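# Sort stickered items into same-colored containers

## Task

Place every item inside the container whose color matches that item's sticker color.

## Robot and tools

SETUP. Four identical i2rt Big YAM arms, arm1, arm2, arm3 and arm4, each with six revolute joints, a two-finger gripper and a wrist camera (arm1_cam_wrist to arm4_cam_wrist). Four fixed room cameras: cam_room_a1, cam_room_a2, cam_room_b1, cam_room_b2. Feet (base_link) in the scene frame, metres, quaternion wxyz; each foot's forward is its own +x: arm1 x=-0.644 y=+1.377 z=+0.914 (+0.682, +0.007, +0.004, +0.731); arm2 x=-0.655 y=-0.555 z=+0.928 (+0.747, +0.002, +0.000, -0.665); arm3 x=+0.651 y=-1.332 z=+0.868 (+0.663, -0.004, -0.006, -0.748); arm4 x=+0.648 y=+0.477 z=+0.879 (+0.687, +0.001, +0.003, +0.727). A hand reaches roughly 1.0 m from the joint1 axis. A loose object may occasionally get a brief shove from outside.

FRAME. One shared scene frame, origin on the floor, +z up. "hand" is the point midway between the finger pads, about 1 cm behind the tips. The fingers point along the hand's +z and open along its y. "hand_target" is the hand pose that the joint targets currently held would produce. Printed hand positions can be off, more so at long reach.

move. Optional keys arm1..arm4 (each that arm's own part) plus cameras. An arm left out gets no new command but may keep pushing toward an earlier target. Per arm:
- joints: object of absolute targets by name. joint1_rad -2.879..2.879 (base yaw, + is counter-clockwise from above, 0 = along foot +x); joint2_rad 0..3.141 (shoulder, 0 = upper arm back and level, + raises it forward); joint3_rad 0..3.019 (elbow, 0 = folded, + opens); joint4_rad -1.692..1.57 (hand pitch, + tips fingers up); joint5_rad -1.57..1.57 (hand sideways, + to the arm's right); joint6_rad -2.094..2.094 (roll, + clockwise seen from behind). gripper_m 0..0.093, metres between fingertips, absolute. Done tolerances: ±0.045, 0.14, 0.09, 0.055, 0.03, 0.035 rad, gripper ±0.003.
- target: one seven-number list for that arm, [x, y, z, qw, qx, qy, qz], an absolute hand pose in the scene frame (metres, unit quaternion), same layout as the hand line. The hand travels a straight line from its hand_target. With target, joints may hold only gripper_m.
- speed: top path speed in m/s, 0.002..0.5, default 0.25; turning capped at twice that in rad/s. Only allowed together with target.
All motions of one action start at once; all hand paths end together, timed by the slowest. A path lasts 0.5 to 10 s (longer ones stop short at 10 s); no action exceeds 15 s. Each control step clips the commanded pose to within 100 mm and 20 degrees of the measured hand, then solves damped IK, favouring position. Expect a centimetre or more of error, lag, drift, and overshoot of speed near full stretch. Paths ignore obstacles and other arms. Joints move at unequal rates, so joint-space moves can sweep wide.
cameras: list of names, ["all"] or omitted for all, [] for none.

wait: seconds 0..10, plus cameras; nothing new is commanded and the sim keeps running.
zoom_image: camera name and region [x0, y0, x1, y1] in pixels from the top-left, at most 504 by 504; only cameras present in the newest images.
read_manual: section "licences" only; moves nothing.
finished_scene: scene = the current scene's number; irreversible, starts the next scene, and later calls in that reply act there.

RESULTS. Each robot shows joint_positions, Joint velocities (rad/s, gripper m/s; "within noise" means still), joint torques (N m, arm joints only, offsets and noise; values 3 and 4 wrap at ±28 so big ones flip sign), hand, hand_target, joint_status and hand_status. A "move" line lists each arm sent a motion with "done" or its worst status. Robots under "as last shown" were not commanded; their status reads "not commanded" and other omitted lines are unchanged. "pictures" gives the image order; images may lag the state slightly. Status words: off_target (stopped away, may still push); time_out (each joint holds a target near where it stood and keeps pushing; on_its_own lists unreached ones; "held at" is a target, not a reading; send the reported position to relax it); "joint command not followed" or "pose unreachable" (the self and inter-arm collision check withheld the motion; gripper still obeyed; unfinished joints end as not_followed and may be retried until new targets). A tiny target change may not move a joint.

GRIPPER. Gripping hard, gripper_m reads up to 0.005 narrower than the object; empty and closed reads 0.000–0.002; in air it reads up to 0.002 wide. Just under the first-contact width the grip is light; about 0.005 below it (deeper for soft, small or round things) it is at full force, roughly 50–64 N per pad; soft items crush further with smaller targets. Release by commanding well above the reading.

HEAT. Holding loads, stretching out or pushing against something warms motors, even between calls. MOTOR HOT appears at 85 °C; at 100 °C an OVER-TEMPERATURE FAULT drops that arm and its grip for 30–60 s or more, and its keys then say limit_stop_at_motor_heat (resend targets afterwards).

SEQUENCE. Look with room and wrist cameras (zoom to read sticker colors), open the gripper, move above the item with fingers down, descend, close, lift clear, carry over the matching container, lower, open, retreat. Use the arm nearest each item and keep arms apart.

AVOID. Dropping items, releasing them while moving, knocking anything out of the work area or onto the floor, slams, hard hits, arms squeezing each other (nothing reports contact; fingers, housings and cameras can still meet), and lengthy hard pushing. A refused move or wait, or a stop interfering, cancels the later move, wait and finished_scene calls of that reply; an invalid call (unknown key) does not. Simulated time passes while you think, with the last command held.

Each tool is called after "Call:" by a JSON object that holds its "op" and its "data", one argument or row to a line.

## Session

Call:
{"op": "move", "data": {
  "arm1": {"joints": {"joint1_rad": 1.5, "joint2_rad": 0.6, "joint3_rad": 1.0, "joint4_rad": -1.01, "joint5_rad": 0, "joint6_rad": 0, "gripper_m": 0.09}},
  "arm2": {"joints": {"joint1_rad": -1.687, "joint2_rad": 0.6, "joint3_rad": 1.0, "joint4_rad": -1.01, "joint5_rad": 0, "joint6_rad": 0, "gripper_m": 0.09}},
  "arm3": {"joints": {"joint1_rad": 1.69, "joint2_rad": 0.6, "joint3_rad": 1.0, "joint4_rad": -1.01, "joint5_rad": 0, "joint6_rad": 0, "gripper_m": 0.085}},
  "arm4": {"joints": {"joint1_rad": -1.627, "joint2_rad": 0.6, "joint3_rad": 1.0, "joint4_rad": -1.01, "joint5_rad": 0, "joint6_rad": 0, "gripper_m": 0.085}},
  "cameras": ["all"]
}}

Scene clock: 1.93 s.
Joint torques (N m): arm1=[-1.32 0.73 12.57 2.24 0.03 -0.05] | arm2=[0.38 -1.38 11.47 2.66 -0.05 -0.08] | arm3=[1.9 -1.32 9.77 2.19 0.05 -0.11] | arm4=[0.73 -1.61 9.85 1.89 0.03 0.18]
Motor temperatures (°C): arm1=[20 23 26 23 21 21 21] | arm2=[23 24 25 22 22 20 23] | arm3=[24 23 23 23 24 23 23] | arm4=[22 22 24 22 24 21 24]
Heat: arm1: hottest joint3_rad 26 °C; arm2: hottest joint3_rad 25 °C; arm3: hottest joint1_rad 24 °C; arm4: hottest joint3_rad 24 °C.
move: arm1 done; arm2 done; arm3 done; arm4 done
Joint velocities: within noise
arm1.joint_positions: joint1_rad=+1.494 joint2_rad=+0.609 joint3_rad=+0.985 joint4_rad=-1.029 joint5_rad=-0.001 joint6_rad=+0.008 gripper_m=+0.09006
arm1.joint_status: all done
arm1.hand: x=-0.9381 y=+1.3789 z=+1.3124 quat_wxyz=(-0.001, +0.893, -0.006, -0.450) (m; scene frame)
arm1.hand_target: x=-0.9384 y=+1.3773 z=+1.3269 quat_wxyz=(-0.002, +0.883, +0.000, -0.469) (m; scene frame)
arm1.hand_status: not commanded
arm2.joint_positions: joint1_rad=-1.683 joint2_rad=+0.599 joint3_rad=+0.999 joint4_rad=-1.018 joint5_rad=+0.001 joint6_rad=+0.015 gripper_m=+0.09010
arm2.joint_status: all done
arm2.hand: x=-0.9556 y=-0.5574 z=+1.3339 quat_wxyz=(-0.003, -0.889, +0.004, +0.458) (m; scene frame)
arm2.hand_target: x=-0.9568 y=-0.5563 z=+1.3359 quat_wxyz=(+0.001, -0.887, -0.001, +0.461) (m; scene frame)
arm2.hand_status: not commanded
arm3.joint_positions: joint1_rad=+1.680 joint2_rad=+0.609 joint3_rad=+0.998 joint4_rad=-1.025 joint5_rad=+0.000 joint6_rad=+0.007 gripper_m=+0.08506
arm3.joint_status: all done
arm3.hand: x=+0.9516 y=-1.3300 z=+1.2694 quat_wxyz=(-0.451, -0.005, -0.892, +0.007) (m; scene frame)
arm3.hand_target: x=+0.9515 y=-1.3269 z=+1.2760 quat_wxyz=(-0.462, +0.002, -0.887, +0.006) (m; scene frame)
arm3.hand_status: not commanded
arm4.joint_positions: joint1_rad=-1.624 joint2_rad=+0.611 joint3_rad=+0.988 joint4_rad=-1.028 joint5_rad=+0.001 joint6_rad=-0.014 gripper_m=+0.08512
arm4.joint_status: all done
arm4.hand: x=+0.9511 y=+0.4789 z=+1.2728 quat_wxyz=(-0.442, +0.008, -0.897, +0.004) (m; scene frame)
arm4.hand_target: x=+0.9508 y=+0.4783 z=+1.2861 quat_wxyz=(-0.460, +0.001, -0.888, +0.002) (m; scene frame)
arm4.hand_status: not commanded
pictures: arm1_cam_wrist, arm2_cam_wrist, arm3_cam_wrist, arm4_cam_wrist, cam_room_a1, cam_room_a2, cam_room_b1, cam_room_b2
Images, in order (width x height): arm1_cam_wrist 672x504, arm2_cam_wrist 672x504, arm3_cam_wrist 672x504, arm4_cam_wrist 672x504, cam_room_a1 672x504, cam_room_a2 672x504, cam_room_b1 672x504, cam_room_b2 672x504.

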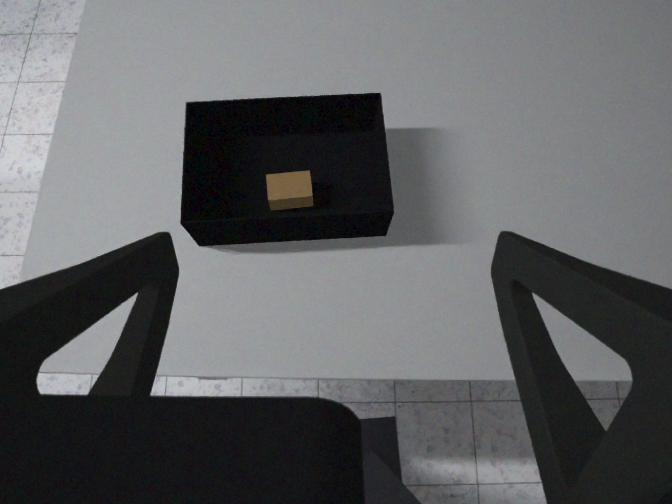

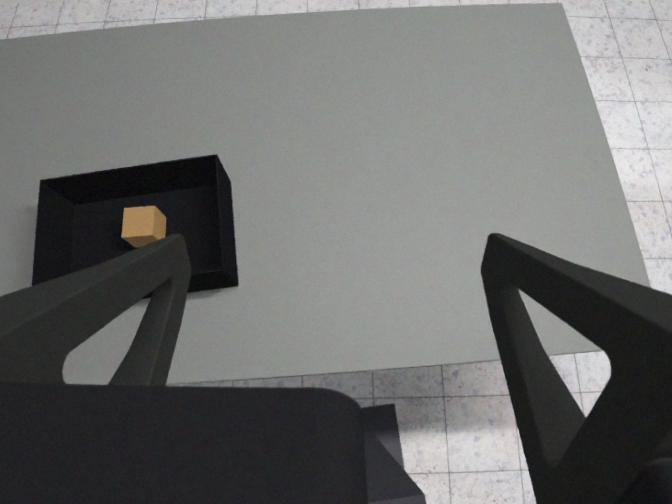

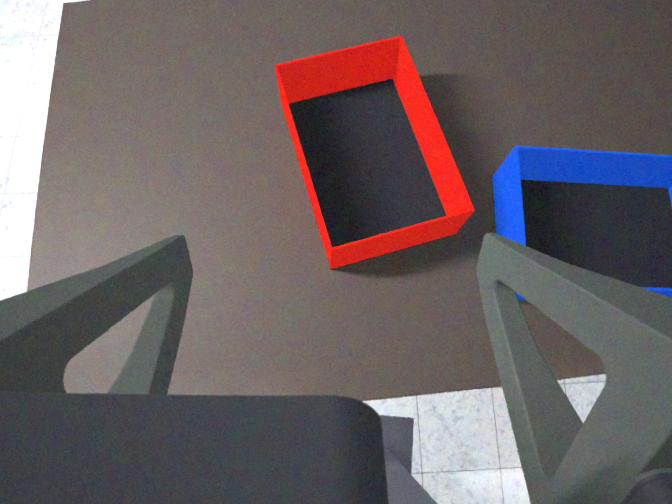

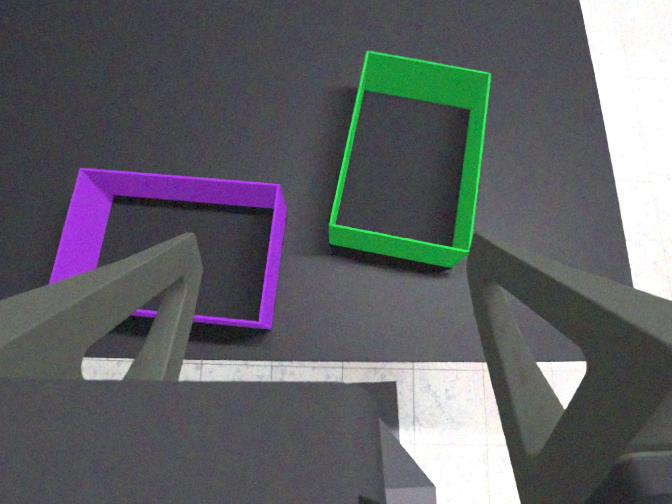

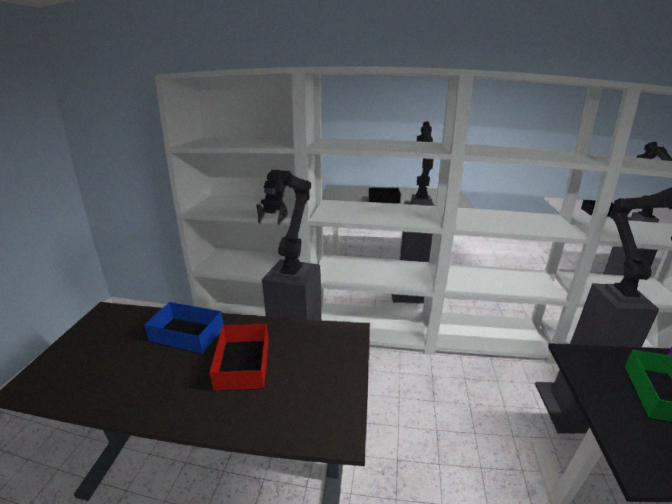

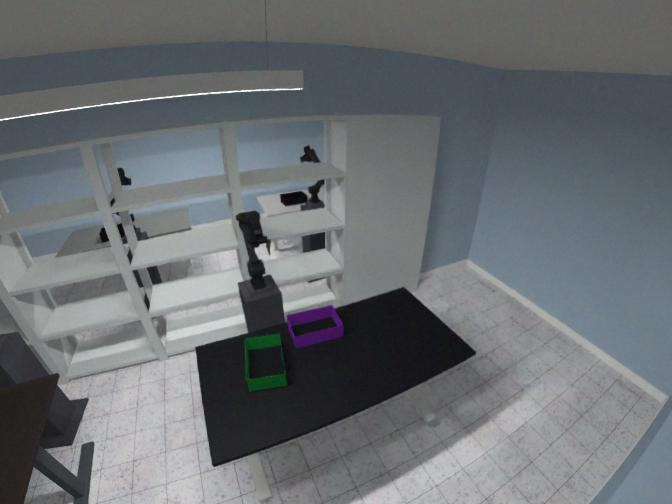

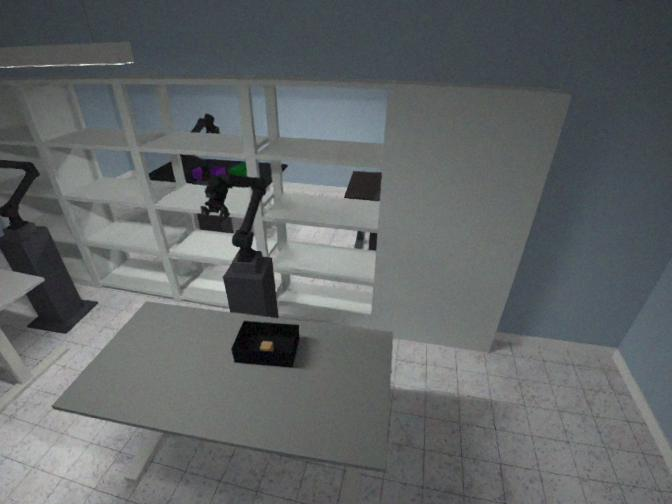

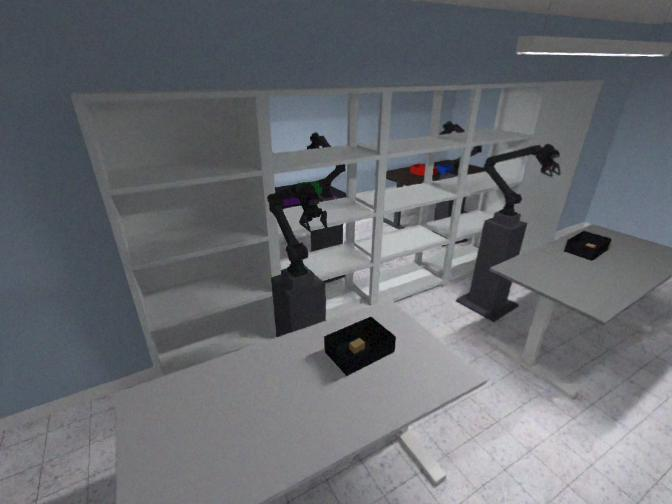

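Call:
{"op": "move", "data": {
  "arm1": {"target": [-1.2, 1.291, 0.92, 0, 0.682, 0.731, 0], "speed": 0.4},
  "cameras": ["arm1_cam_wrist", "arm2_cam_wrist", "cam_room_b1", "cam_room_b2"]
}}

Call:
{"op": "zoom_image", "data": {
  "camera": "arm2_cam_wrist",
  "region": [30, 140, 250, 305]
}}

Call:
{"op": "zoom_image", "data": {
  "camera": "cam_room_b1",
  "region": [220, 310, 310, 378]
}}

Call:
{"op": "zoom_image", "data": {
  "camera": "cam_room_b2",
  "region": [310, 310, 410, 385]
}}

Scene clock: 32.63 s.
Joint torques (N m): arm1=[-1.55 -15.15 13.2 -0.08 0.01 -0.05] | arm2=[0.38 -1.49 11.48 2.67 -0.05 -0.08] | arm3=[2.02 -1.44 9.77 2.25 0.04 -0.11] | arm4=[0.5 -1.79 9.87 1.88 0.05 0.19]
Motor temperatures (°C): arm1=[20 23 31 23 21 21 21] | arm2=[23 24 29 22 22 20 23] | arm3=[24 23 26 23 24 23 23] | arm4=[22 22 30 22 24 21 24]
Heat: arm1: hottest joint3_rad 31 °C; arm2: hottest joint3_rad 29 °C; arm3: hottest joint3_rad 26 °C; arm4: hottest joint3_rad 30 °C.
move: arm1 off_target
Joint velocities: within noise
arm1.joint_positions: joint1_rad=+1.650 joint2_rad=+2.003 joint3_rad=+1.392 joint4_rad=-1.016 joint5_rad=-0.006 joint6_rad=-1.478 gripper_m=+0.09006
arm1.joint_status: not commanded
arm1.hand: x=-1.1792 y=+1.2970 z=+0.9038 quat_wxyz=(+0.013, +0.687, +0.726, +0.016) (m; scene frame)
arm1.hand_target: x=-1.1990 y=+1.2912 z=+0.9203 quat_wxyz=(+0.000, +0.682, +0.731, +0.000) (m; scene frame)
arm1.hand_status: off_target (0.027 m and 2.5 deg from the pose sent, 0.480 m and 105.6 deg at the start)
arm2, arm3, arm4: as last shown
arm2.joint_positions: joint1_rad=-1.683 joint2_rad=+0.599 joint3_rad=+0.999 joint4_rad=-1.018 joint5_rad=+0.001 joint6_rad=+0.014 gripper_m=+0.09010
pictures: arm1_cam_wrist, arm2_cam_wrist, cam_room_b1, cam_room_b2
Images, in order (width x height): arm1_cam_wrist 672x504, arm2_cam_wrist 672x504, cam_room_b1 672x504, cam_room_b2 672x504.

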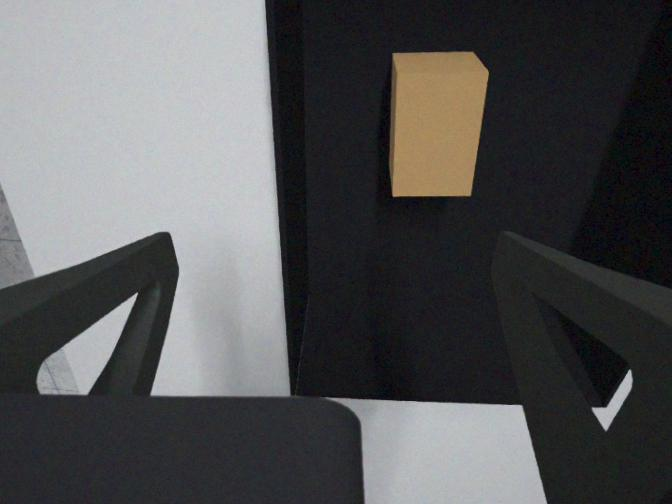

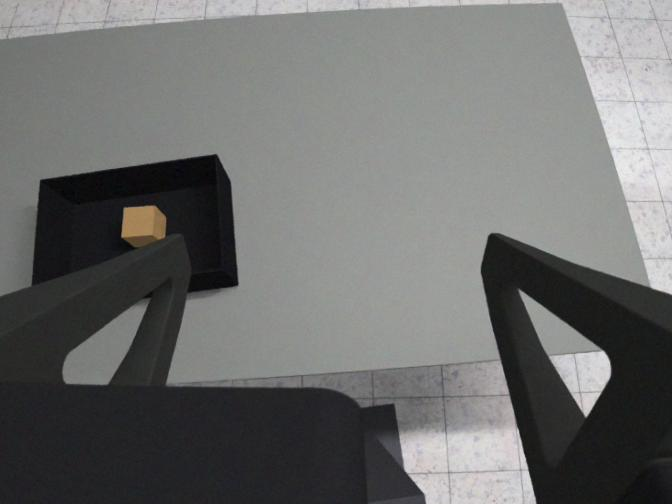

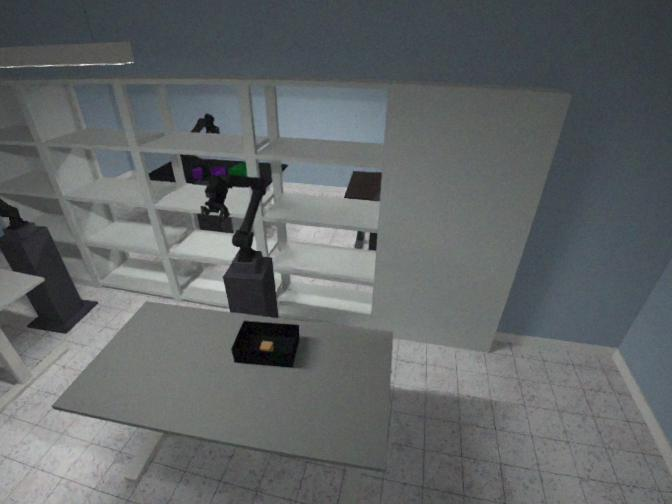

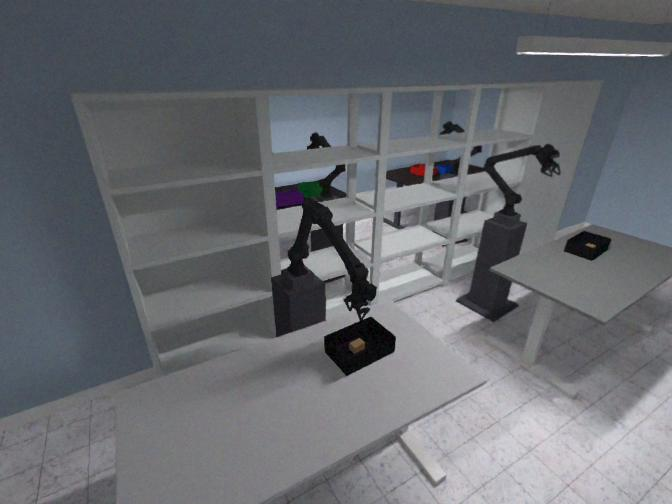

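Scaled by 2.291.

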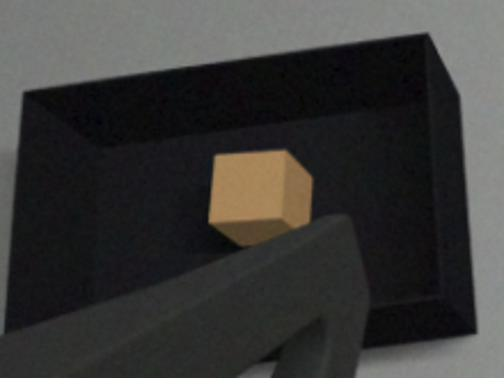

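Scaled by 5.600.

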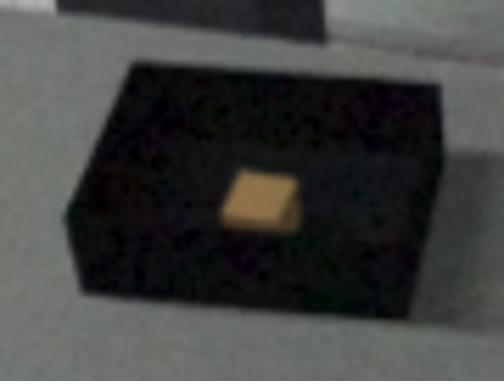

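Scaled by 5.040.

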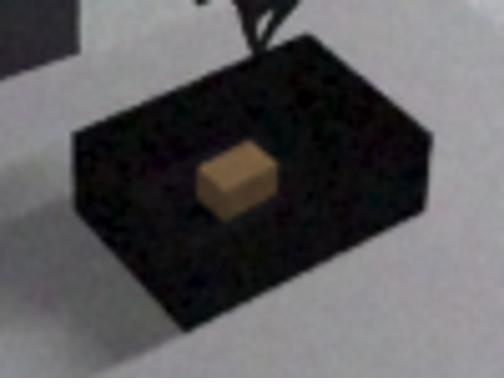

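Call:
{"op": "move", "data": {
  "arm1": {"target": [-1.239, 1.303, 0.85, 0, 0.682, 0.731, 0], "speed": 0.2},
  "arm2": {"target": [-1.2, -0.871, 0.92, 0, 0.9994, 0.035, 0], "speed": 0.5},
  "cameras": ["arm1_cam_wrist", "arm2_cam_wrist"]
}}

Scene clock: 51.27 s.
Joint torques (N m): arm1=[-2.78 -15.74 12.44 0.65 -0.01 -0.03] | arm2=[0.91 -22.89 13.29 0.09 -0.12 0.22] | arm3=[1.9 -1.38 9.8 2.21 0.04 -0.11] | arm4=[0.62 -1.32 9.91 1.88 0.04 0.19]
Motor temperatures (°C): arm1=[20 24 31 23 21 21 21] | arm2=[23 24 31 22 22 20 23] | arm3=[24 23 27 23 24 23 23] | arm4=[22 22 32 22 24 21 24]
Heat: arm1: hottest joint3_rad 31 °C; arm2: hottest joint3_rad 31 °C; arm3: hottest joint3_rad 27 °C; arm4: hottest joint3_rad 32 °C.
move: arm1 off_target; arm2 off_target
Joint velocities: within noise
arm1.joint_positions: joint1_rad=+1.636 joint2_rad=+2.170 joint3_rad=+1.494 joint4_rad=-0.956 joint5_rad=-0.006 joint6_rad=-1.508 gripper_m=+0.09006
arm1.joint_status: not commanded
arm1.hand: x=-1.2141 y=+1.3002 z=+0.8432 quat_wxyz=(+0.015, +0.681, +0.732, +0.017) (m; scene frame)
arm1.hand_target: x=-1.2381 y=+1.3033 z=+0.8507 quat_wxyz=(+0.000, +0.682, +0.731, +0.000) (m; scene frame)
arm1.hand_status: off_target (0.026 m and 2.6 deg from the pose sent, 0.081 m and 2.5 deg at the start)
arm2.joint_positions: joint1_rad=-1.165 joint2_rad=+2.148 joint3_rad=+1.639 joint4_rad=-1.092 joint5_rad=+0.001 joint6_rad=+0.440 gripper_m=+0.09010
arm2.joint_status: not commanded
arm2.hand: x=-1.1853 y=-0.8600 z=+0.9054 quat_wxyz=(+0.009, -0.999, -0.041, -0.014) (m; scene frame)
arm2.hand_target: x=-1.1993 y=-0.8705 z=+0.9204 quat_wxyz=(+0.000, -0.999, -0.035, +0.000) (m; scene frame)
arm2.hand_status: off_target (0.023 m and 2.0 deg from the pose sent, 0.574 m and 54.6 deg at the start)
arm3, arm4: as last shown
pictures: arm1_cam_wrist, arm2_cam_wrist
Images, in order (width x height): arm1_cam_wrist 672x504, arm2_cam_wrist 672x504.

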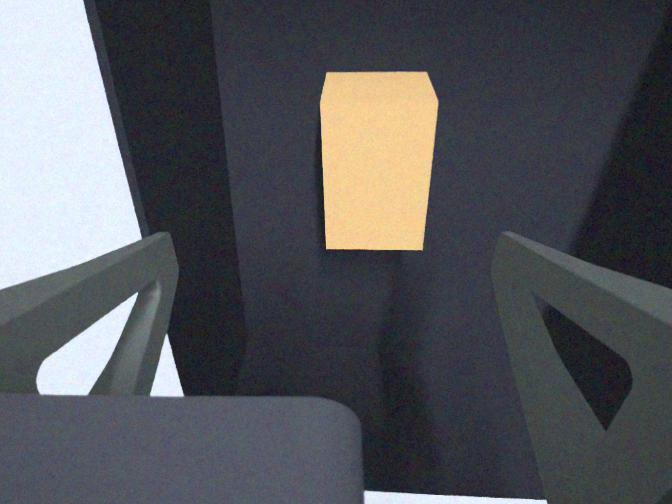

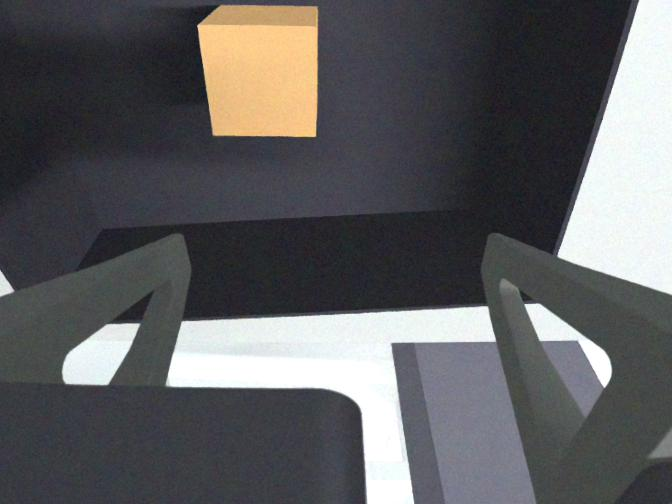

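Call:
{"op": "move", "data": {
  "arm1": {"target": [-1.246, 1.313, 0.752, 0, 0.682, 0.731, 0], "speed": 0.12, "joints": {"gripper_m": 0.08}},
  "arm2": {"target": [-1.209, -0.902, 0.82, 0, 0.9994, 0.035, 0], "speed": 0.25},
  "cameras": ["arm1_cam_wrist", "arm2_cam_wrist"]
}}

Scene clock: 67.63 s.
Joint torques (N m): arm1=[-2.9 -16.97 10.91 0.68 0.01 -0.06] | arm2=[1.2 -21.77 12.63 1.07 -0.11 0.22] | arm3=[1.9 -1.55 9.81 2.25 0.05 -0.11] | arm4=[0.32 -1.96 9.98 1.85 0.06 0.19]
Motor temperatures (°C): arm1=[20 24 31 23 21 21 21] | arm2=[23 25 33 22 22 20 23] | arm3=[24 23 27 23 24 23 23] | arm4=[22 22 34 22 24 21 24]
Heat: arm1: hottest joint3_rad 31 °C; arm2: hottest joint3_rad 33 °C; arm3: hottest joint3_rad 27 °C; arm4: hottest joint3_rad 34 °C.
move: arm1 off_target; arm2 off_target
Joint velocities: within noise
arm1.joint_positions: joint1_rad=+1.620 joint2_rad=+2.352 joint3_rad=+1.522 joint4_rad=-0.800 joint5_rad=-0.005 joint6_rad=-1.525 gripper_m=+0.08007
arm1.joint_status: all done
arm1.hand: x=-1.2223 y=+1.3092 z=+0.7472 quat_wxyz=(+0.015, +0.681, +0.732, +0.017) (m; scene frame)
arm1.hand_target: x=-1.2452 y=+1.3133 z=+0.7528 quat_wxyz=(+0.000, +0.682, +0.731, +0.000) (m; scene frame)
arm1.hand_status: off_target (0.024 m and 2.5 deg from the pose sent, 0.098 m and 2.6 deg at the start)
arm2.joint_positions: joint1_rad=-1.134 joint2_rad=+2.316 joint3_rad=+1.705 joint4_rad=-0.986 joint5_rad=+0.001 joint6_rad=+0.475 gripper_m=+0.09010
arm2.joint_status: not commanded
arm2.hand: x=-1.1953 y=-0.8883 z=+0.8242 quat_wxyz=(+0.008, -0.999, -0.039, -0.012) (m; scene frame)
arm2.hand_target: x=-1.2083 y=-0.9015 z=+0.8205 quat_wxyz=(+0.000, -0.999, -0.035, +0.000) (m; scene frame)
arm2.hand_status: off_target (0.020 m and 1.8 deg from the pose sent, 0.098 m and 2.0 deg at the start)
arm3, arm4: as last shown
arm4.joint_positions: joint1_rad=-1.624 joint2_rad=+0.611 joint3_rad=+0.988 joint4_rad=-1.028 joint5_rad=+0.001 joint6_rad=-0.013 gripper_m=+0.08512
pictures: arm1_cam_wrist, arm2_cam_wrist
Images, in order (width x height): arm1_cam_wrist 672x504, arm2_cam_wrist 672x504.

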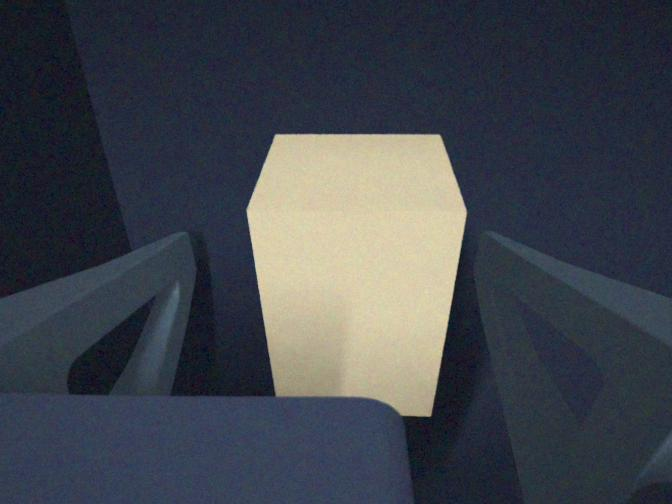

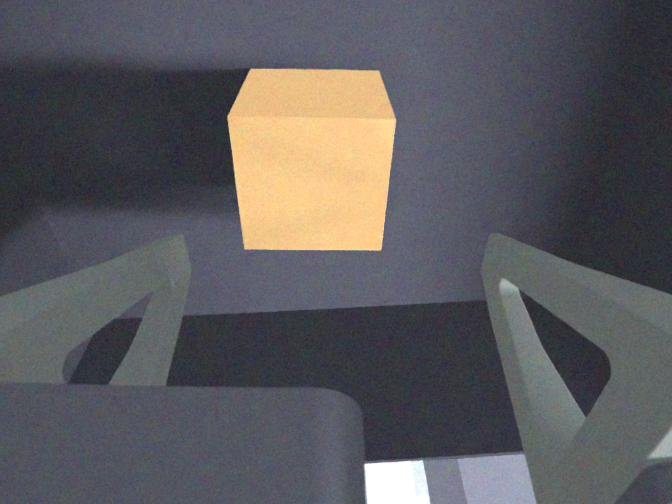

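Call:
{"op": "move", "data": {
  "arm1": {"joints": {"gripper_m": 0.034}},
  "arm2": {"target": [-1.206, -0.907, 0.742, 0, 0.9994, 0.035, 0], "speed": 0.15},
  "cameras": []
}}

Call:
{"op": "move", "data": {
  "arm1": {"target": [-1.21, 1.31, 0.93, 0, 0.682, 0.731, 0], "speed": 0.3},
  "arm2": {"joints": {"gripper_m": 0.042}},
  "cameras": ["arm1_cam_wrist", "arm2_cam_wrist"]
}}

Call:
{"op": "move", "data": {
  "arm1": {"joints": {"joint2_rad": 0.25, "joint3_rad": 0.85, "joint4_rad": -0.6, "joint5_rad": 0, "joint6_rad": 0}},
  "arm2": {"target": [-1.18, -0.9, 0.93, 0, 0.9994, 0.035, 0], "speed": 0.3},
  "arm3": {"joints": {"joint2_rad": 0.25, "joint3_rad": 0.85, "joint4_rad": -0.6}},
  "arm4": {"joints": {"joint2_rad": 0.25, "joint3_rad": 0.85, "joint4_rad": -0.6}},
  "cameras": ["arm1_cam_wrist", "arm2_cam_wrist"]
}}

Scene clock: 77.63 s.
Joint torques (N m): arm1=[-3.14 -16.79 10.78 0.65 -0.02 -0.04] | arm2=[1.44 -22.77 11.52 1.01 -0.13 0.22] | arm3=[1.9 -1.44 9.78 2.25 0.05 -0.12] | arm4=[0.79 -1.49 9.85 1.92 0.04 0.16]
Motor temperatures (°C): arm1=[20 24 32 23 21 21 21] | arm2=[23 26 32 22 22 20 23] | arm3=[24 23 28 23 24 23 23] | arm4=[22 22 34 22 24 21 24]
Heat: arm1: hottest joint3_rad 32 °C; arm2: hottest joint3_rad 32 °C; arm3: hottest joint3_rad 28 °C; arm4: hottest joint3_rad 34 °C.
move: arm1 off_target; arm2 off_target
Joint velocities: within noise
arm1.joint_positions: joint1_rad=+1.620 joint2_rad=+2.352 joint3_rad=+1.524 joint4_rad=-0.799 joint5_rad=-0.005 joint6_rad=-1.526 gripper_m=+0.04398
arm1.joint_status: gripper_m off_target (ended at +0.04401, target +0.03400)
arm1.hand: x=-1.2234 y=+1.3091 z=+0.7475 quat_wxyz=(+0.014, +0.681, +0.732, +0.015) (m; scene frame)
arm1.hand_target: x=-1.2452 y=+1.3133 z=+0.7528 quat_wxyz=(+0.000, +0.682, +0.731, +0.000) (m; scene frame)
arm1.hand_status: not commanded
arm2.joint_positions: joint1_rad=-1.128 joint2_rad=+2.454 joint3_rad=+1.729 joint4_rad=-0.871 joint5_rad=+0.002 joint6_rad=+0.484 gripper_m=+0.09009
arm2.joint_status: not commanded
arm2.hand: x=-1.1952 y=-0.8922 z=+0.7454 quat_wxyz=(+0.009, -0.999, -0.038, -0.012) (m; scene frame)
arm2.hand_target: x=-1.2052 y=-0.9067 z=+0.7426 quat_wxyz=(+0.000, -0.999, -0.035, +0.000) (m; scene frame)
arm2.hand_status: off_target (0.019 m and 1.7 deg from the pose sent, 0.085 m and 1.8 deg at the start)
arm3, arm4: as last shown
pictures: none
No camera images: "cameras" was empty.

Scene clock: 78.90 s.
Joint torques (N m): arm1=[-1.67 -14.92 9.66 -0.05 -0.03 0.07] | arm2=[1.44 -22.83 11.49 1.02 -0.07 0.2] | arm3=[2.02 -1.38 9.74 2.25 0.03 -0.11] | arm4=[0.56 -1.79 9.94 1.95 0.08 0.16]
Motor temperatures (°C): arm1=[20 24 32 23 21 21 21] | arm2=[23 26 32 22 22 20 23] | arm3=[24 23 28 23 24 23 23] | arm4=[22 22 34 22 24 21 24]
Heat: arm1: hottest joint3_rad 32 °C; arm2: hottest joint3_rad 32 °C; arm3: hottest joint3_rad 28 °C; arm4: hottest joint3_rad 34 °C.
move: arm1 done; arm2 off_target
Joint velocities: within noise
arm1.joint_positions: joint1_rad=+1.620 joint2_rad=+2.000 joint3_rad=+1.477 joint4_rad=-1.051 joint5_rad=-0.005 joint6_rad=-1.526 gripper_m=+0.04398
arm1.joint_status: not commanded
arm1.hand: x=-1.2108 y=+1.3098 z=+0.9326 quat_wxyz=(-0.004, +0.681, +0.732, -0.005) (m; scene frame)
arm1.hand_target: x=-1.2100 y=+1.3101 z=+0.9301 quat_wxyz=(+0.000, +0.682, +0.731, +0.000) (m; scene frame)
arm1.hand_status: done (0.003 m and 0.7 deg from the pose sent, 0.183 m and 2.4 deg at the start)
arm2.joint_positions: joint1_rad=-1.128 joint2_rad=+2.454 joint3_rad=+1.729 joint4_rad=-0.871 joint5_rad=+0.000 joint6_rad=+0.485 gripper_m=+0.05280
arm2.joint_status: gripper_m off_target (ended at +0.05283, target +0.04200)
arm2.hand: x=-1.1952 y=-0.8925 z=+0.7455 quat_wxyz=(+0.008, -0.999, -0.037, -0.012) (m; scene frame)
arm2.hand_target: x=-1.2053 y=-0.9067 z=+0.7426 quat_wxyz=(+0.000, -0.999, -0.035, +0.000) (m; scene frame)
arm2.hand_status: not commanded
arm3, arm4: as last shown
pictures: arm1_cam_wrist, arm2_cam_wrist
Images, in order (width x height): arm1_cam_wrist 672x504, arm2_cam_wrist 672x504.

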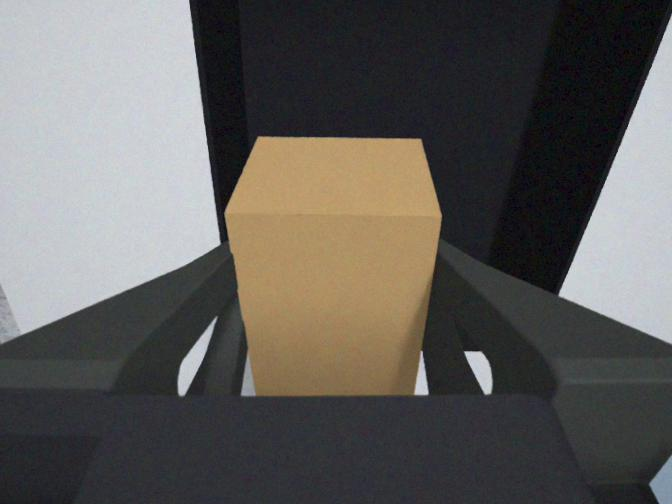

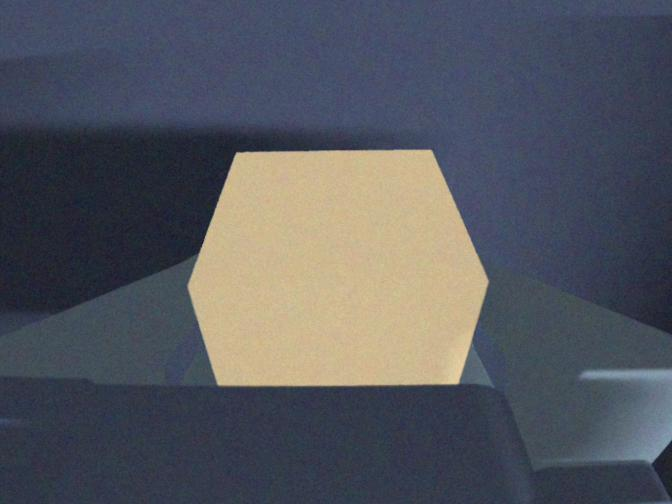

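Scene clock: 81.03 s.
Joint torques (N m): arm1=[-2.26 6.48 10.63 2.26 0.09 0.12] | arm2=[1.38 -21.6 9.43 0.24 -0.04 0.21] | arm3=[1.96 4.78 9.28 2.58 0.04 -0.11] | arm4=[0.56 4.84 9.36 2.13 0.07 0.16]
Motor temperatures (°C): arm1=[20 25 32 23 21 21 21] | arm2=[23 26 32 22 22 20 23] | arm3=[24 23 28 23 24 23 23] | arm4=[22 22 34 22 24 21 24]
Heat: arm1: hottest joint3_rad 32 °C; arm2: hottest joint3_rad 32 °C; arm3: hottest joint3_rad 28 °C; arm4: hottest joint3_rad 34 °C.
move: arm1 done; arm2 off_target; arm3 done; arm4 done
Joint velocities: within noise
arm1.joint_positions: joint1_rad=+1.620 joint2_rad=+0.248 joint3_rad=+0.846 joint4_rad=-0.614 joint5_rad=-0.002 joint6_rad=-0.008 gripper_m=+0.04395
arm1.joint_status: all done
arm1.hand: x=-0.8673 y=+1.3488 z=+1.4179 quat_wxyz=(+0.038, +0.706, +0.047, -0.706) (m; scene frame)
arm1.hand_target: x=-0.8673 y=+1.3491 z=+1.4230 quat_wxyz=(+0.040, +0.701, +0.043, -0.711) (m; scene frame)
arm1.hand_status: not commanded
arm2.joint_positions: joint1_rad=-1.115 joint2_rad=+2.117 joint3_rad=+1.696 joint4_rad=-1.112 joint5_rad=+0.000 joint6_rad=+0.497 gripper_m=+0.05280
arm2.joint_status: not commanded
arm2.hand: x=-1.1886 y=-0.8988 z=+0.9430 quat_wxyz=(-0.008, -0.999, -0.038, +0.015) (m; scene frame)
arm2.hand_target: x=-1.1800 y=-0.8998 z=+0.9302 quat_wxyz=(+0.000, -0.999, -0.035, +0.000) (m; scene frame)
arm2.hand_status: off_target (0.016 m and 2.0 deg from the pose sent, 0.185 m and 1.6 deg at the start)
arm3.joint_positions: joint1_rad=+1.680 joint2_rad=+0.241 joint3_rad=+0.845 joint4_rad=-0.618 joint5_rad=+0.000 joint6_rad=+0.007 gripper_m=+0.08506
arm3.joint_status: all done
arm3.hand: x=+0.8811 y=-1.3279 z=+1.3681 quat_wxyz=(-0.703, -0.002, -0.712, +0.007) (m; scene frame)
arm3.hand_target: x=+0.8833 y=-1.3255 z=+1.3733 quat_wxyz=(-0.707, +0.004, -0.707, +0.005) (m; scene frame)
arm3.hand_status: not commanded
arm4.joint_positions: joint1_rad=-1.624 joint2_rad=+0.240 joint3_rad=+0.836 joint4_rad=-0.620 joint5_rad=+0.001 joint6_rad=-0.013 gripper_m=+0.08512
arm4.joint_status: all done
arm4.hand: x=+0.8822 y=+0.4791 z=+1.3731 quat_wxyz=(-0.697, +0.007, -0.717, +0.005) (m; scene frame)
arm4.hand_target: x=+0.8833 y=+0.4786 z=+1.3837 quat_wxyz=(-0.705, +0.001, -0.709, +0.001) (m; scene frame)
arm4.hand_status: not commanded
pictures: arm1_cam_wrist, arm2_cam_wrist
Images, in order (width x height): arm1_cam_wrist 672x504, arm2_cam_wrist 672x504.

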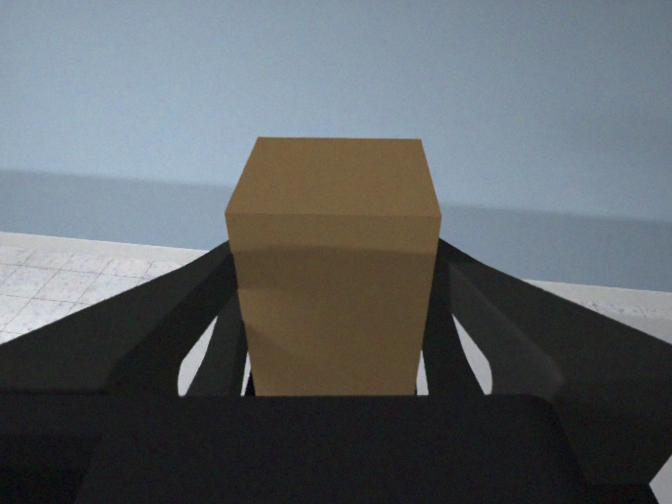

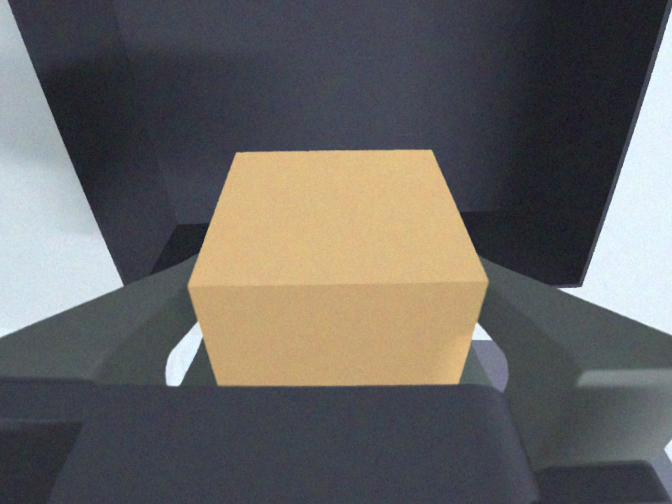

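Call:
{"op": "move", "data": {
  "arm1": {"joints": {"joint1_rad": -2.278}},
  "arm2": {"joints": {"joint2_rad": 0.25, "joint3_rad": 0.85, "joint4_rad": -0.6, "joint5_rad": 0, "joint6_rad": 0}},
  "arm4": {"joints": {"joint1_rad": 0.93}},
  "cameras": ["cam_room_b1", "cam_room_b2"]
}}

Call:
{"op": "zoom_image", "data": {
  "camera": "cam_room_b1",
  "region": [0, 120, 320, 360]
}}

Call:
{"op": "zoom_image", "data": {
  "camera": "cam_room_b2",
  "region": [250, 110, 590, 365]
}}

Call:
{"op": "move", "data": {
  "arm1": {"joints": {"joint2_rad": 1.35, "joint3_rad": 0.323, "joint4_rad": 1.0}},
  "arm2": {"joints": {"joint1_rad": 0.9}},
  "arm4": {"joints": {"joint2_rad": 1.25, "joint3_rad": 0.4, "joint4_rad": 0.6}},
  "cameras": ["cam_room_b1", "cam_room_b2", "cam_room_a1", "cam_room_a2", "arm4_cam_wrist", "arm1_cam_wrist"]
}}

Scene clock: 94.83 s.
Joint torques (N m): arm1=[-1.73 5.66 10.56 2.36 -0.05 0.12] | arm2=[1.44 2.43 9.8 3.33 -0.03 -0.08] | arm3=[2.14 4.78 9.31 2.59 0.04 -0.12] | arm4=[1.08 4.84 9.42 2.1 0.07 0.19]
Motor temperatures (°C): arm1=[20 24 32 23 21 21 22] | arm2=[23 26 32 22 22 20 23] | arm3=[24 23 27 23 24 23 23] | arm4=[22 22 34 22 24 21 24]
Heat: arm1: hottest joint3_rad 32 °C; arm2: hottest joint3_rad 32 °C; arm3: hottest joint3_rad 27 °C; arm4: hottest joint3_rad 34 °C.
move: arm1 done; arm2 done; arm4 done
Joint velocities: within noise
arm1.joint_positions: joint1_rad=-2.271 joint2_rad=+0.248 joint3_rad=+0.846 joint4_rad=-0.614 joint5_rad=+0.001 joint6_rad=-0.007 gripper_m=+0.04379
arm1.joint_status: all done
arm1.hand: x=-0.4483 y=+1.2379 z=+1.4111 quat_wxyz=(-0.660, -0.218, -0.684, +0.221) (m; scene frame)
arm1.hand_target: x=-0.4490 y=+1.2367 z=+1.4161 quat_wxyz=(-0.666, -0.221, -0.677, +0.223) (m; scene frame)
arm1.hand_status: not commanded
arm2.joint_positions: joint1_rad=-1.115 joint2_rad=+0.254 joint3_rad=+0.859 joint4_rad=-0.618 joint5_rad=+0.000 joint6_rad=+0.015 gripper_m=+0.05278
arm2.joint_status: all done
arm2.hand: x=-0.8516 y=-0.6824 z=+1.4329 quat_wxyz=(-0.202, -0.685, -0.197, +0.672) (m; scene frame)
arm2.hand_target: x=-0.8510 y=-0.6845 z=+1.4329 quat_wxyz=(-0.202, -0.678, -0.203, +0.676) (m; scene frame)
arm2.hand_status: not commanded
arm3: as last shown
arm4.joint_positions: joint1_rad=+0.927 joint2_rad=+0.240 joint3_rad=+0.836 joint4_rad=-0.620 joint5_rad=+0.001 joint6_rad=-0.013 gripper_m=+0.08512
arm4.joint_status: all done
arm4.hand: x=+0.4574 y=+0.6080 z=+1.3746 quat_wxyz=(-0.205, +0.685, -0.204, -0.669) (m; scene frame)
arm4.hand_target: x=+0.4562 y=+0.6080 z=+1.3853 quat_wxyz=(-0.202, +0.676, -0.205, -0.678) (m; scene frame)
arm4.hand_status: not commanded
pictures: cam_room_b1, cam_room_b2
Images, in order (width x height): cam_room_b1 672x504, cam_room_b2 672x504.

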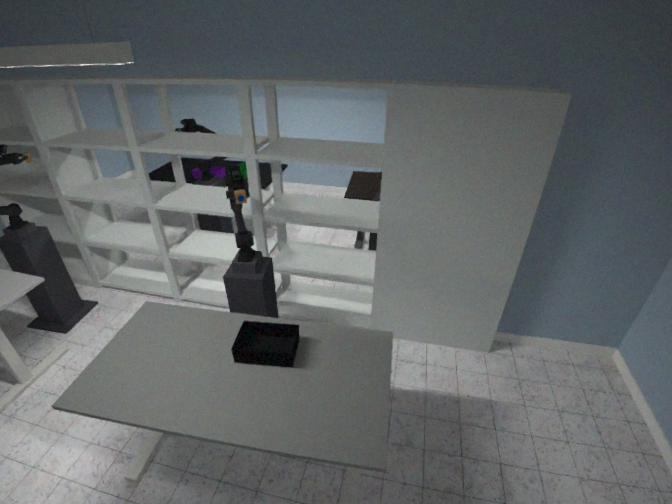

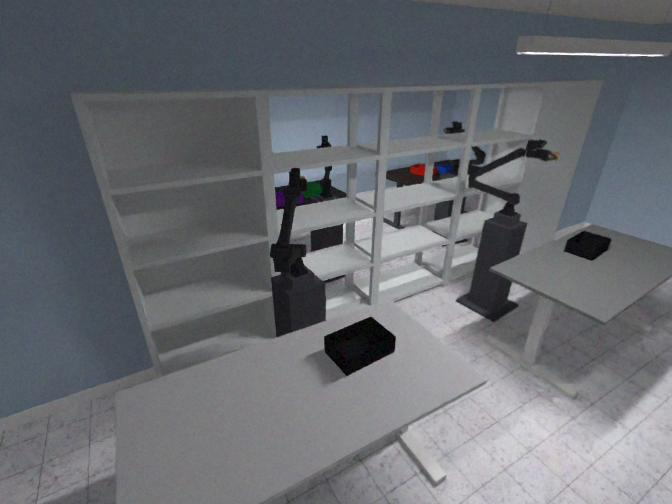

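Scaled by 1.575.

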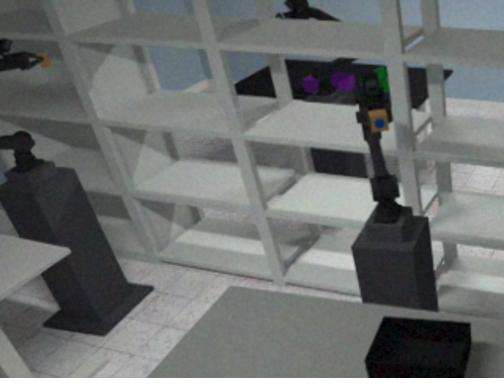

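Scaled by 1.482.

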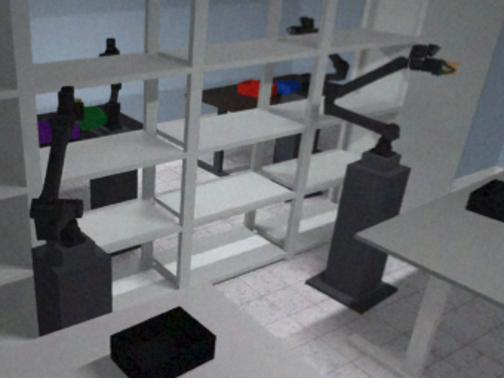

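Scene clock: 96.83 s.
Joint torques (N m): arm1=[-2.32 -4.48 8.62 2.76 0.01 0.11] | arm2=[1.08 2.49 9.8 3.3 -0.01 -0.07] | arm3=[1.96 4.84 9.29 2.58 0.04 -0.12] | arm4=[1.14 -6.77 7.95 2.15 0.08 0.18]
Motor temperatures (°C): arm1=[20 24 32 23 21 21 22] | arm2=[23 26 32 22 22 20 24] | arm3=[24 23 27 23 24 23 23] | arm4=[22 22 34 22 24 21 24]
Heat: arm1: hottest joint3_rad 32 °C; arm2: hottest joint3_rad 32 °C; arm3: hottest joint3_rad 27 °C; arm4: hottest joint3_rad 34 °C.
move: arm1 done; arm2 done; arm4 done
Joint velocities: within noise
arm1.joint_positions: joint1_rad=-2.271 joint2_rad=+1.347 joint3_rad=+0.305 joint4_rad=+0.977 joint5_rad=+0.001 joint6_rad=-0.007 gripper_m=+0.04379
arm1.joint_status: all done
arm1.hand: x=-0.2847 y=+1.1152 z=+1.0764 quat_wxyz=(-0.643, -0.224, -0.700, +0.216) (m; scene frame)
arm1.hand_target: x=-0.2808 y=+1.1090 z=+1.0891 quat_wxyz=(-0.657, -0.224, -0.686, +0.220) (m; scene frame)
arm1.hand_status: not commanded
arm2.joint_positions: joint1_rad=+0.896 joint2_rad=+0.254 joint3_rad=+0.859 joint4_rad=-0.618 joint5_rad=+0.000 joint6_rad=+0.014 gripper_m=+0.05278
arm2.joint_status: all done
arm2.hand: x=-0.4591 y=-0.6803 z=+1.4336 quat_wxyz=(-0.677, -0.202, -0.682, +0.187) (m; scene frame)
arm2.hand_target: x=-0.4581 y=-0.6799 z=+1.4337 quat_wxyz=(-0.680, -0.195, -0.680, +0.192) (m; scene frame)
arm2.hand_status: not commanded
arm3: as last shown
arm4.joint_positions: joint1_rad=+0.927 joint2_rad=+1.242 joint3_rad=+0.385 joint4_rad=+0.579 joint5_rad=+0.001 joint6_rad=-0.013 gripper_m=+0.08512
arm4.joint_status: all done
arm4.hand: x=+0.2738 y=+0.7279 z=+1.0348 quat_wxyz=(-0.176, +0.764, -0.228, -0.577) (m; scene frame)
arm4.hand_target: x=+0.2675 y=+0.7305 z=+1.0433 quat_wxyz=(-0.175, +0.755, -0.229, -0.589) (m; scene frame)
arm4.hand_status: not commanded
pictures: arm1_cam_wrist, arm4_cam_wrist, cam_room_a1, cam_room_a2, cam_room_b1, cam_room_b2
Images, in order (width x height): arm1_cam_wrist 672x504, arm4_cam_wrist 672x504, cam_room_a1 672x504, cam_room_a2 672x504, cam_room_b1 672x504, cam_room_b2 672x504.

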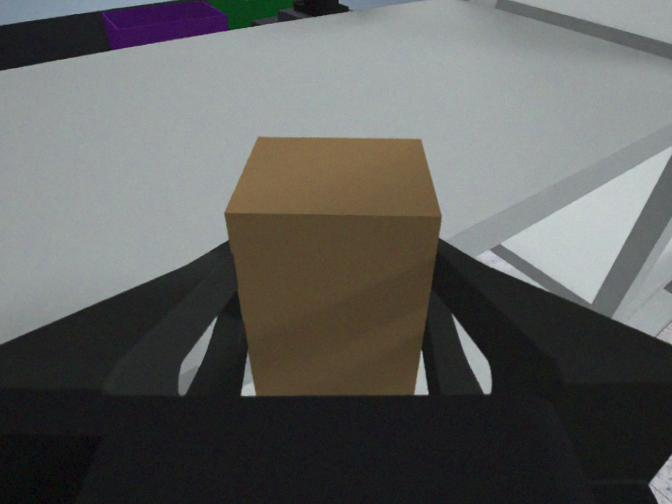

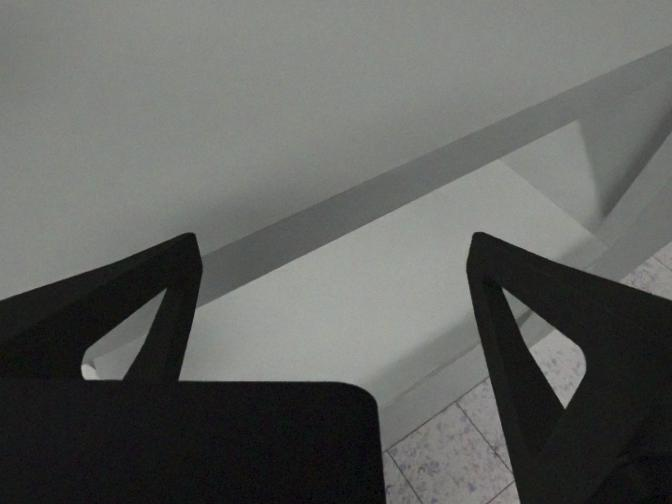

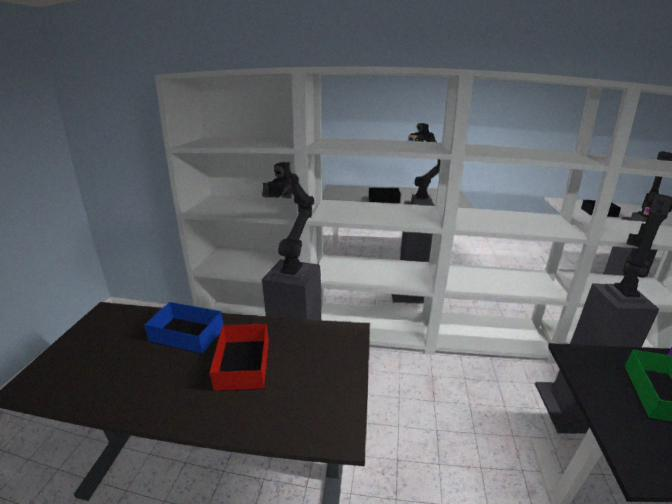

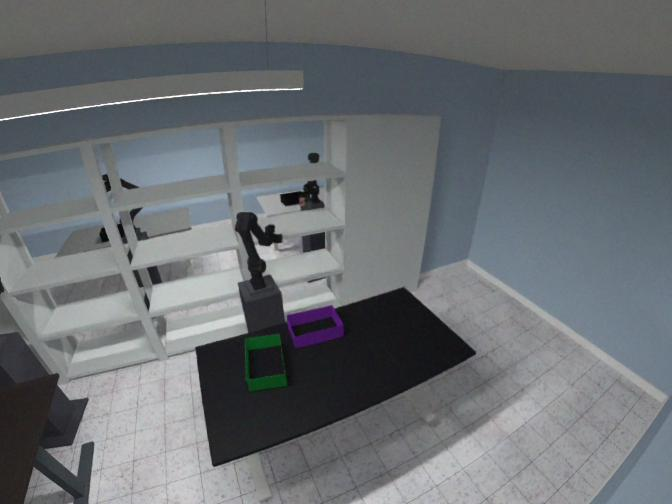

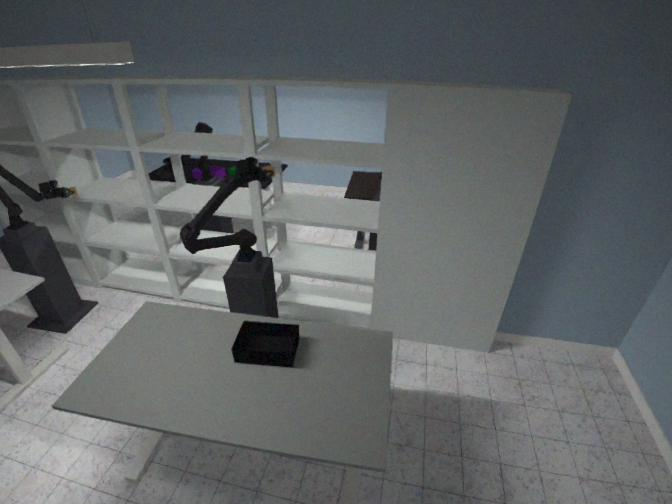

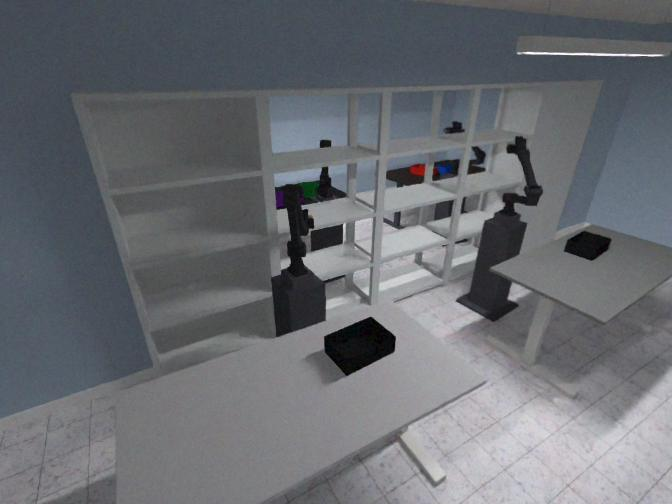

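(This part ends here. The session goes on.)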